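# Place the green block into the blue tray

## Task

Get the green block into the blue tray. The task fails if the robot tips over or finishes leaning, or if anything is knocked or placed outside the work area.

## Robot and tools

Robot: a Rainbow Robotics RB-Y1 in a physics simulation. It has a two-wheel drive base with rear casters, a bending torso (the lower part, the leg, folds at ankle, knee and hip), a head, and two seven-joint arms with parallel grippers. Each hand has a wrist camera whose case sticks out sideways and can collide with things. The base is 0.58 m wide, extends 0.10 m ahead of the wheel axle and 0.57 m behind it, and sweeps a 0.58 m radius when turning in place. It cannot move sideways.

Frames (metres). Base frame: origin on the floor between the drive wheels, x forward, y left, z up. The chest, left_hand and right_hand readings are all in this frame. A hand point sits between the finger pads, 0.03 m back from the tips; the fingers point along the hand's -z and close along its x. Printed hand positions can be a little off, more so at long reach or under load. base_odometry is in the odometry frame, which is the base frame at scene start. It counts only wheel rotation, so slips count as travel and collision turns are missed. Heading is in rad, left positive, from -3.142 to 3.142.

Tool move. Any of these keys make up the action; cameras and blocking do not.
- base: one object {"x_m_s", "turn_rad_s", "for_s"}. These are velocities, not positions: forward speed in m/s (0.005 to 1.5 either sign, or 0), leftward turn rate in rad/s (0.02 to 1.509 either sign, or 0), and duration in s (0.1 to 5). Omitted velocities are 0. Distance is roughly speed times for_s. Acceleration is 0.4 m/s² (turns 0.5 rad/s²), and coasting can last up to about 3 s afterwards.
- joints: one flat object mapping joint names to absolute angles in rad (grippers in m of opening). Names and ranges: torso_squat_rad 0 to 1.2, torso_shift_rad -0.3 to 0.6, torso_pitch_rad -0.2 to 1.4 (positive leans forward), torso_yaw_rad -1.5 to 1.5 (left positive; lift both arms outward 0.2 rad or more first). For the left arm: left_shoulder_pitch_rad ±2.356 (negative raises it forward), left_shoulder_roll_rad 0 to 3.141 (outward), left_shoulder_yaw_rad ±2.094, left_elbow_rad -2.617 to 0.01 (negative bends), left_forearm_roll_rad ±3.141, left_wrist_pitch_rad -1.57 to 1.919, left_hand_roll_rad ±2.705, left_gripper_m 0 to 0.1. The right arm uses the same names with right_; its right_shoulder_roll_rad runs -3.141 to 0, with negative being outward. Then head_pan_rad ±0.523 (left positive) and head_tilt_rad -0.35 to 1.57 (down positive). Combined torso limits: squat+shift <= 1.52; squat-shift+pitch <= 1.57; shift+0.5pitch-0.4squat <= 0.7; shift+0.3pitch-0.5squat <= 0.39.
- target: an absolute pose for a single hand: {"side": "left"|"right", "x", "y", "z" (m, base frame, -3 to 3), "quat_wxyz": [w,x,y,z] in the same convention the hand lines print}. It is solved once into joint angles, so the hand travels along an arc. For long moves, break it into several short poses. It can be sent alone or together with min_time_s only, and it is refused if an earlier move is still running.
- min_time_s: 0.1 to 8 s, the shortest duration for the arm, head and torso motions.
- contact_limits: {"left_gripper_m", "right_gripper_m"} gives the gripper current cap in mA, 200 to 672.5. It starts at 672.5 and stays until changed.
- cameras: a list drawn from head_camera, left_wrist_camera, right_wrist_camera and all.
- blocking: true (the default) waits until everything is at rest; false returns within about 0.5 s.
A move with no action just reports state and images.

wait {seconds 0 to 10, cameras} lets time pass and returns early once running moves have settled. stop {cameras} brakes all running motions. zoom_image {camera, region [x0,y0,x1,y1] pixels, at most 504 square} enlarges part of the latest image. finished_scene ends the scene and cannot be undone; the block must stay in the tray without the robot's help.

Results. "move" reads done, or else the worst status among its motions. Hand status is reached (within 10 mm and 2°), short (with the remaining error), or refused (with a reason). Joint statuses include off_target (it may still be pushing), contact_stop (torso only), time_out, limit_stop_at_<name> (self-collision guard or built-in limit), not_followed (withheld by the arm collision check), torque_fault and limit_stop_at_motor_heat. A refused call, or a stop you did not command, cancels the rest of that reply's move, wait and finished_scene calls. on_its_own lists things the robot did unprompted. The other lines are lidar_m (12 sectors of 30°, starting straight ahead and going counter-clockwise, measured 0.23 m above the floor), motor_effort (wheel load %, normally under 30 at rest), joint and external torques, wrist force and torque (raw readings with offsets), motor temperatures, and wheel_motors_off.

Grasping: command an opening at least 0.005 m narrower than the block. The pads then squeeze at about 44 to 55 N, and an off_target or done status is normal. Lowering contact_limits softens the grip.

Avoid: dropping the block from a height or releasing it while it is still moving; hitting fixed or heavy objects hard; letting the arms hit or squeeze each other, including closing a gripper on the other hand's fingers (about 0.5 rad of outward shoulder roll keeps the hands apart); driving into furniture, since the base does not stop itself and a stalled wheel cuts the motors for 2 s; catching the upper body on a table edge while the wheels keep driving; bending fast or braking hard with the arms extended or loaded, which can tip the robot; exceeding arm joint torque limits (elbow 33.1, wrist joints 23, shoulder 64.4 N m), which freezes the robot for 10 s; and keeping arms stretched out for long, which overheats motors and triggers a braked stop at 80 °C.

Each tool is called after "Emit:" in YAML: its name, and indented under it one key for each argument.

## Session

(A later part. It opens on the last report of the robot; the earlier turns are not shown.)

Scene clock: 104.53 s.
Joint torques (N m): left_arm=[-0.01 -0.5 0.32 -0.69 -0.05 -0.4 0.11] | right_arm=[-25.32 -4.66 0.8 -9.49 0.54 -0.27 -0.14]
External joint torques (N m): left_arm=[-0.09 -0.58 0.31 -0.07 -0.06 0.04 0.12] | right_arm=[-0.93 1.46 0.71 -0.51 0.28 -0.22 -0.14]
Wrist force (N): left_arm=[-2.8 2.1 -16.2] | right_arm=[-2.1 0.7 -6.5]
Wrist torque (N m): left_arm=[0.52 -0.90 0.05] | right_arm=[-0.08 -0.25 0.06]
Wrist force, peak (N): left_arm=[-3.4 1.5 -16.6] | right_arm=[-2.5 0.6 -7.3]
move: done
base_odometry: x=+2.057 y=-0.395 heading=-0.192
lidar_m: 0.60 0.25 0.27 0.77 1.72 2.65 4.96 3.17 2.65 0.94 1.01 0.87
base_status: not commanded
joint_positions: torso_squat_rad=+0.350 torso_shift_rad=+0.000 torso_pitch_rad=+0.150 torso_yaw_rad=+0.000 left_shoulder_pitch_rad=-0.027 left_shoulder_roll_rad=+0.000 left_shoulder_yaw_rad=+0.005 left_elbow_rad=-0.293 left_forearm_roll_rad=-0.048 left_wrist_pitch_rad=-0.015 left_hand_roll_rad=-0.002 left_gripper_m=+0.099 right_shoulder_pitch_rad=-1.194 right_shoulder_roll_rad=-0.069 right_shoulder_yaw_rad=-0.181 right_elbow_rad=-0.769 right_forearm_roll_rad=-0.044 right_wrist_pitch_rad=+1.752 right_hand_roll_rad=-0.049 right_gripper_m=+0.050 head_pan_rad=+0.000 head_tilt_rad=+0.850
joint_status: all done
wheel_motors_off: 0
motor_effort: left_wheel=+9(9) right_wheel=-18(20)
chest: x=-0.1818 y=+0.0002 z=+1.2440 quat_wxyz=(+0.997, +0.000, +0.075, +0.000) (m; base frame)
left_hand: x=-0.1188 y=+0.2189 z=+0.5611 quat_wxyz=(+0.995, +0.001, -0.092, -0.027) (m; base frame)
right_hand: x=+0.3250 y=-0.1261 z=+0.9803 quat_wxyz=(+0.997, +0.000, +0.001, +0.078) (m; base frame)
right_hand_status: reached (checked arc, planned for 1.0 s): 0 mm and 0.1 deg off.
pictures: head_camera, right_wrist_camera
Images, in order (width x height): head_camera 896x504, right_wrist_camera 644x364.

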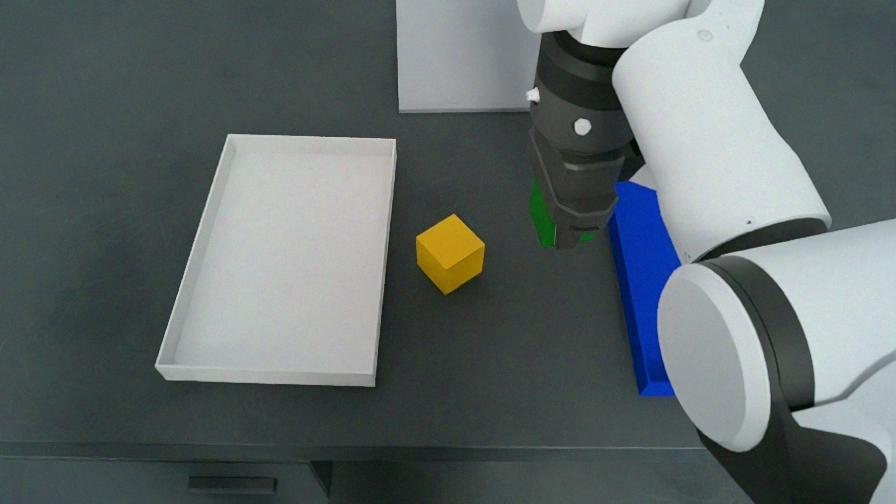

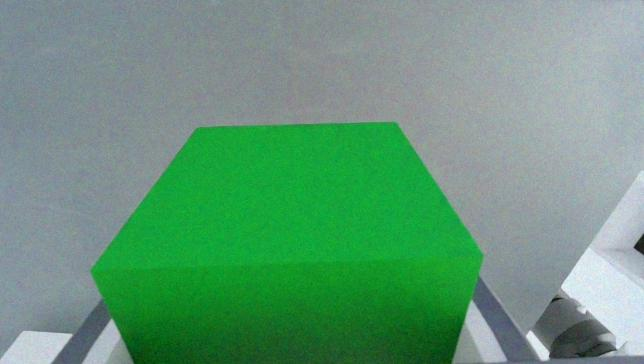

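Emit:
move:
  target: {"side": "right", "x": 0.33, "y": -0.30, "z": 0.98, "quat_wxyz": [1, 0, 0, 0]}
  min_time_s: 1.2
  cameras: ["head_camera", "right_wrist_camera"]

Scene clock: 110.10 s.
Joint torques (N m): left_arm=[-0.01 -0.21 -0.07 -0.63 -0.03 -0.26 0] | right_arm=[-25.01 -11.03 -1.64 -8.32 0.41 -0.18 0.19]
External joint torques (N m): left_arm=[-0.09 -0.3 -0.08 -0.01 -0.04 0.18 0.01] | right_arm=[-1.1 -0.32 -1.37 0.65 0.15 -0.12 0.19]
Wrist force (N): left_arm=[-3.2 1.6 -16.0] | right_arm=[-2.6 0.7 -6.3]
Wrist torque (N m): left_arm=[0.60 -0.97 0.03] | right_arm=[-0.08 -0.32 -0.11]
Wrist force, peak (N): left_arm=[-3.3 2.0 -16.8] | right_arm=[-2.1 0.8 -6.9]
move: done
base_odometry: x=+2.057 y=-0.395 heading=-0.192
lidar_m: 0.59 0.25 0.27 0.78 1.73 2.65 4.96 3.18 2.66 0.95 1.02 0.87
base_status: not commanded
joint_positions: torso_squat_rad=+0.350 torso_shift_rad=+0.000 torso_pitch_rad=+0.150 torso_yaw_rad=+0.000 left_shoulder_pitch_rad=-0.027 left_shoulder_roll_rad=+0.000 left_shoulder_yaw_rad=+0.005 left_elbow_rad=-0.293 left_forearm_roll_rad=-0.048 left_wrist_pitch_rad=-0.015 left_hand_roll_rad=-0.002 left_gripper_m=+0.099 right_shoulder_pitch_rad=-1.104 right_shoulder_roll_rad=-0.363 right_shoulder_yaw_rad=-0.311 right_elbow_rad=-0.751 right_forearm_roll_rad=-0.098 right_wrist_pitch_rad=+1.737 right_hand_roll_rad=+0.121 right_gripper_m=+0.050 head_pan_rad=+0.000 head_tilt_rad=+0.850
joint_status: all done
wheel_motors_off: 0
motor_effort: left_wheel=+9(10) right_wheel=-19(20)
chest: x=-0.1818 y=+0.0002 z=+1.2440 quat_wxyz=(+0.997, +0.000, +0.075, +0.000) (m; base frame)
left_hand: x=-0.1188 y=+0.2189 z=+0.5611 quat_wxyz=(+0.995, +0.001, -0.092, -0.027) (m; base frame)
right_hand: x=+0.3298 y=-0.2999 z=+0.9802 quat_wxyz=(+1.000, +0.000, -0.001, +0.000) (m; base frame)
right_hand_status: reached (checked arc, planned for 1.2 s): 0 mm and 0.2 deg off.
pictures: head_camera, right_wrist_camera
Images, in order (width x height): head_camera 896x504, right_wrist_camera 644x364.

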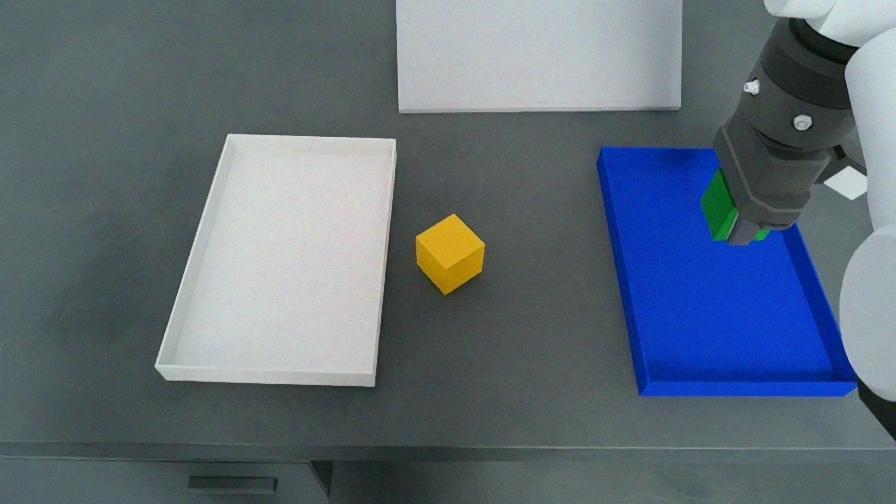

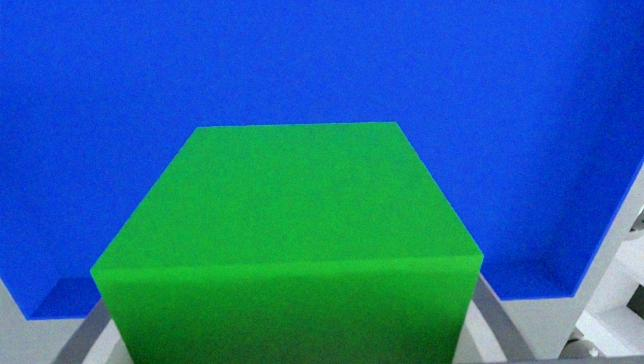

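Emit:
move:
  target: {"side": "right", "x": 0.32, "y": -0.305, "z": 0.914, "quat_wxyz": [1, 0, 0, 0]}
  min_time_s: 1.2
  cameras: ["head_camera", "right_wrist_camera"]

Scene clock: 115.20 s.
Joint torques (N m): left_arm=[-0.21 -0.73 -0.06 -0.56 -0.14 -0.24 0.1] | right_arm=[-23.96 -8.3 -1.85 -8.32 0.72 -0.37 0.21]
External joint torques (N m): left_arm=[-0.29 -0.82 -0.07 0.07 -0.15 0.2 0.11] | right_arm=[-0.68 2.32 -1.69 0.48 0.46 -0.3 0.21]
Wrist force (N): left_arm=[-3.2 2.2 -15.9] | right_arm=[-2.6 0.7 -6.2]
Wrist torque (N m): left_arm=[0.52 -0.99 0.02] | right_arm=[-0.08 -0.33 -0.11]
Wrist force, peak (N): left_arm=[-3.4 2.2 -16.6] | right_arm=[-2.6 0.8 -6.7]
move: done
base_odometry: x=+2.057 y=-0.395 heading=-0.192
lidar_m: 0.59 0.24 0.27 0.77 1.72 2.66 4.97 3.18 2.66 0.95 1.01 0.86
base_status: not commanded
joint_positions: torso_squat_rad=+0.350 torso_shift_rad=+0.000 torso_pitch_rad=+0.150 torso_yaw_rad=+0.000 left_shoulder_pitch_rad=-0.027 left_shoulder_roll_rad=+0.000 left_shoulder_yaw_rad=+0.005 left_elbow_rad=-0.293 left_forearm_roll_rad=-0.048 left_wrist_pitch_rad=-0.015 left_hand_roll_rad=-0.002 left_gripper_m=+0.099 right_shoulder_pitch_rad=-1.058 right_shoulder_roll_rad=-0.348 right_shoulder_yaw_rad=-0.312 right_elbow_rad=-0.589 right_forearm_roll_rad=-0.096 right_wrist_pitch_rad=+1.525 right_hand_roll_rad=+0.142 right_gripper_m=+0.050 head_pan_rad=+0.000 head_tilt_rad=+0.850
joint_status: all done
wheel_motors_off: 0
motor_effort: left_wheel=+9(9) right_wheel=-18(21)
chest: x=-0.1818 y=+0.0002 z=+1.2440 quat_wxyz=(+0.997, +0.000, +0.075, +0.000) (m; base frame)
left_hand: x=-0.1188 y=+0.2189 z=+0.5611 quat_wxyz=(+0.995, +0.001, -0.092, -0.027) (m; base frame)
right_hand: x=+0.3198 y=-0.3052 z=+0.9144 quat_wxyz=(+1.000, -0.001, -0.002, +0.000) (m; base frame)
right_hand_status: reached (checked arc, planned for 1.2 s): 0 mm and 0.2 deg off.
pictures: head_camera, right_wrist_camera
Images, in order (width x height): head_camera 896x504, right_wrist_camera 644x364.

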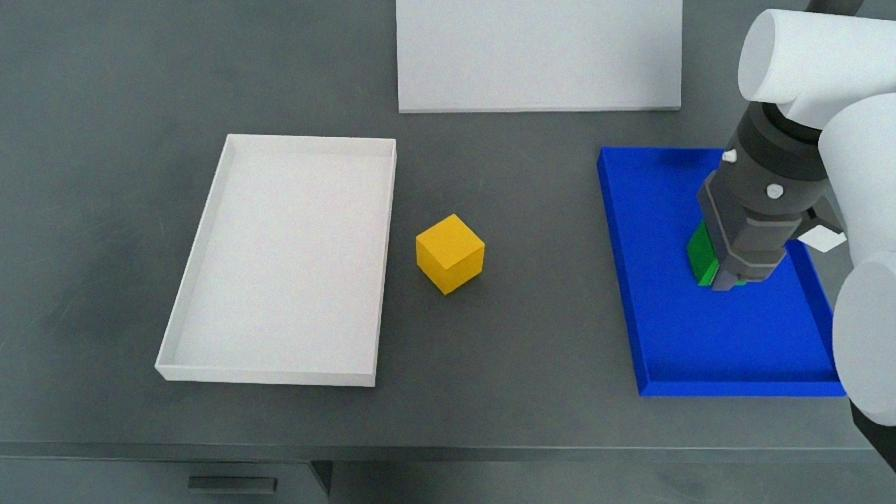

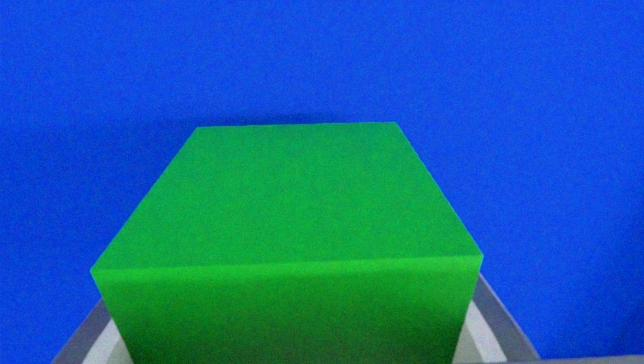

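Emit:
move:
  target: {"side": "right", "x": 0.32, "y": -0.305, "z": 0.908, "quat_wxyz": [1, 0, 0, 0]}
  min_time_s: 0.6

Emit:
move:
  joints: {"right_gripper_m": 0.09}

Emit:
move:
  target: {"side": "right", "x": 0.32, "y": -0.305, "z": 1.0, "quat_wxyz": [1, 0, 0, 0]}
  min_time_s: 1
  cameras: ["head_camera", "right_wrist_camera"]

Scene clock: 119.50 s.
Joint torques (N m): left_arm=[-0.1 -0.65 0.04 -0.61 -0.09 -0.35 0.1] | right_arm=[-25.43 -11.76 -0.43 -7.98 0.62 -0.19 0.15]
External joint torques (N m): left_arm=[-0.18 -0.74 0.02 0.01 -0.09 0.09 0.11] | right_arm=[-2.1 -1.14 -0.32 0.75 0.37 -0.13 0.15]
Wrist force (N): left_arm=[-3.3 1.9 -16.5] | right_arm=[-2.4 0.5 -6.2]
Wrist torque (N m): left_arm=[0.56 -0.99 0.04] | right_arm=[-0.07 -0.29 -0.11]
Wrist force, peak (N): left_arm=[-2.9 2.0 -16.8] | right_arm=[-2.5 0.8 -6.7]
move: done
base_odometry: x=+2.057 y=-0.395 heading=-0.192
lidar_m: 0.59 0.25 0.26 0.77 1.73 2.66 4.97 3.18 2.67 0.95 1.01 0.88
base_status: not commanded
joint_positions: torso_squat_rad=+0.350 torso_shift_rad=+0.000 torso_pitch_rad=+0.150 torso_yaw_rad=+0.000 left_shoulder_pitch_rad=-0.027 left_shoulder_roll_rad=+0.000 left_shoulder_yaw_rad=+0.005 left_elbow_rad=-0.293 left_forearm_roll_rad=-0.048 left_wrist_pitch_rad=-0.015 left_hand_roll_rad=-0.002 left_gripper_m=+0.099 right_shoulder_pitch_rad=-1.071 right_shoulder_roll_rad=-0.350 right_shoulder_yaw_rad=-0.312 right_elbow_rad=-0.539 right_forearm_roll_rad=-0.096 right_wrist_pitch_rad=+1.490 right_hand_roll_rad=+0.144 right_gripper_m=+0.050 head_pan_rad=+0.000 head_tilt_rad=+0.850
joint_status: all done
wheel_motors_off: 0
motor_effort: left_wheel=+8(9) right_wheel=-17(19)
chest: x=-0.1818 y=+0.0002 z=+1.2440 quat_wxyz=(+0.997, +0.000, +0.075, +0.000) (m; base frame)
left_hand: x=-0.1188 y=+0.2189 z=+0.5611 quat_wxyz=(+0.995, +0.001, -0.092, -0.027) (m; base frame)
right_hand: x=+0.3196 y=-0.3048 z=+0.9082 quat_wxyz=(+1.000, +0.000, -0.001, +0.000) (m; base frame)
right_hand_status: reached (checked arc, planned for 0.6 s): 0 mm and 0.2 deg off.
pictures: none

Scene clock: 120.43 s.
Joint torques (N m): left_arm=[-0.27 -0.55 0.27 -0.73 -0.09 -0.18 -0.13] | right_arm=[-24.96 -12.08 -0.57 -8.02 0.52 -0.22 0.22]
External joint torques (N m): left_arm=[-0.34 -0.64 0.26 -0.11 -0.09 0.26 -0.13] | right_arm=[-1.63 -1.46 -0.46 0.71 0.27 -0.16 0.22]
Wrist force (N): left_arm=[-2.6 1.7 -16.2] | right_arm=[-2.4 0.6 -5.5]
Wrist torque (N m): left_arm=[0.57 -0.91 0.05] | right_arm=[-0.08 -0.28 -0.09]
Wrist force, peak (N): left_arm=[-3.4 1.9 -16.4] | right_arm=[-2.5 0.6 -6.2]
move: done
base_odometry: x=+2.057 y=-0.395 heading=-0.192
lidar_m: 0.60 0.24 0.27 0.77 1.74 2.66 4.97 3.19 2.67 0.94 1.01 0.87
base_status: not commanded
joint_positions: torso_squat_rad=+0.350 torso_shift_rad=+0.000 torso_pitch_rad=+0.150 torso_yaw_rad=+0.000 left_shoulder_pitch_rad=-0.027 left_shoulder_roll_rad=+0.000 left_shoulder_yaw_rad=+0.005 left_elbow_rad=-0.293 left_forearm_roll_rad=-0.048 left_wrist_pitch_rad=-0.015 left_hand_roll_rad=-0.002 left_gripper_m=+0.099 right_shoulder_pitch_rad=-1.071 right_shoulder_roll_rad=-0.350 right_shoulder_yaw_rad=-0.312 right_elbow_rad=-0.539 right_forearm_roll_rad=-0.096 right_wrist_pitch_rad=+1.490 right_hand_roll_rad=+0.144 right_gripper_m=+0.090 head_pan_rad=+0.000 head_tilt_rad=+0.850
joint_status: all done
wheel_motors_off: 0
motor_effort: left_wheel=+9(9) right_wheel=-16(20)
chest: x=-0.1818 y=+0.0002 z=+1.2440 quat_wxyz=(+0.997, +0.000, +0.075, +0.000) (m; base frame)
left_hand: x=-0.1188 y=+0.2189 z=+0.5611 quat_wxyz=(+0.995, +0.001, -0.092, -0.027) (m; base frame)
right_hand: x=+0.3196 y=-0.3047 z=+0.9082 quat_wxyz=(+1.000, +0.000, -0.001, +0.000) (m; base frame)
pictures: none

Scene clock: 121.77 s.
Joint torques (N m): left_arm=[0.07 -0.18 0.06 -0.56 -0.19 -0.33 0.02] | right_arm=[-23.86 -11.11 -1.56 -9.13 0.38 -0.23 -0.19]
External joint torques (N m): left_arm=[-0.01 -0.27 0.05 0.06 -0.2 0.11 0.03] | right_arm=[-0.39 -0.32 -1.17 -0.25 0.14 -0.19 -0.19]
Wrist force (N): left_arm=[-3.0 1.9 -16.0] | right_arm=[-2.2 0.7 -5.6]
Wrist torque (N m): left_arm=[0.57 -0.95 0.04] | right_arm=[-0.08 -0.30 0.03]
Wrist force, peak (N): left_arm=[-3.5 1.6 -16.5] | right_arm=[-3.0 0.2 -6.4]
move: done
base_odometry: x=+2.057 y=-0.395 heading=-0.192
lidar_m: 0.60 0.25 0.27 0.77 1.74 2.65 4.96 3.18 2.66 0.95 1.02 0.87
base_status: not commanded
joint_positions: torso_squat_rad=+0.350 torso_shift_rad=+0.000 torso_pitch_rad=+0.150 torso_yaw_rad=+0.000 left_shoulder_pitch_rad=-0.027 left_shoulder_roll_rad=+0.000 left_shoulder_yaw_rad=+0.005 left_elbow_rad=-0.293 left_forearm_roll_rad=-0.048 left_wrist_pitch_rad=-0.015 left_hand_roll_rad=-0.002 left_gripper_m=+0.099 right_shoulder_pitch_rad=-1.070 right_shoulder_roll_rad=-0.367 right_shoulder_yaw_rad=-0.318 right_elbow_rad=-0.888 right_forearm_roll_rad=-0.104 right_wrist_pitch_rad=+1.855 right_hand_roll_rad=+0.126 right_gripper_m=+0.090 head_pan_rad=+0.000 head_tilt_rad=+0.850
joint_status: all done
wheel_motors_off: 0
motor_effort: left_wheel=+7(9) right_wheel=-17(20)
chest: x=-0.1818 y=+0.0002 z=+1.2440 quat_wxyz=(+0.997, +0.000, +0.075, +0.000) (m; base frame)
left_hand: x=-0.1188 y=+0.2189 z=+0.5611 quat_wxyz=(+0.995, +0.001, -0.092, -0.027) (m; base frame)
right_hand: x=+0.3194 y=-0.3048 z=+1.0003 quat_wxyz=(+1.000, +0.001, +0.004, +0.000) (m; base frame)
right_hand_status: reached (checked arc, planned for 1.0 s): 1 mm and 0.5 deg off.
pictures: head_camera, right_wrist_camera
Images, in order (width x height): head_camera 896x504, right_wrist_camera 644x364.

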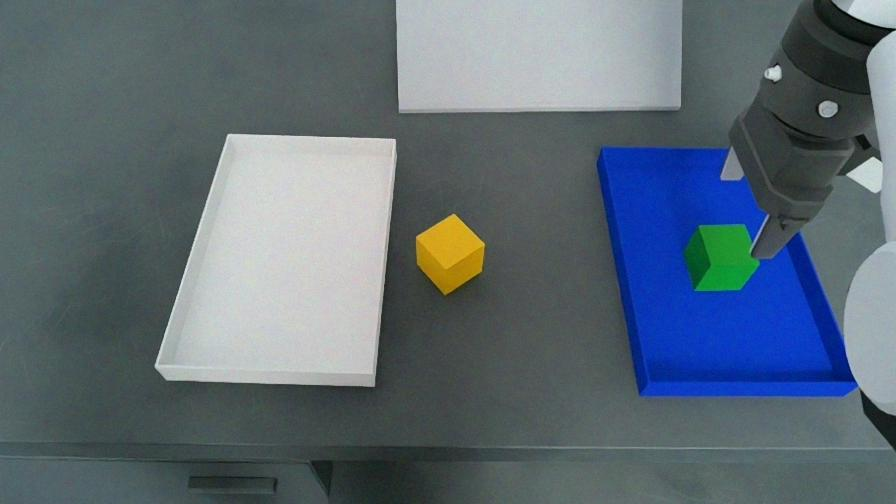

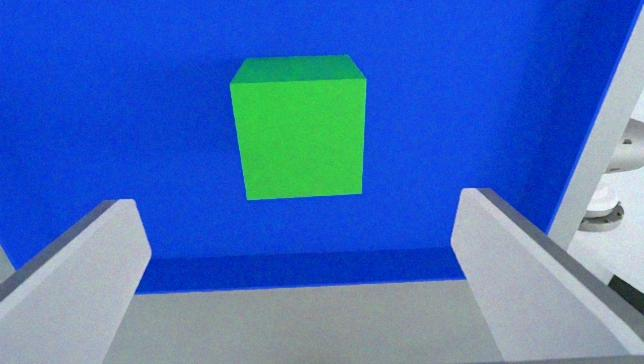

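Emit:
finished_scene:

The scene is finished: the task was done.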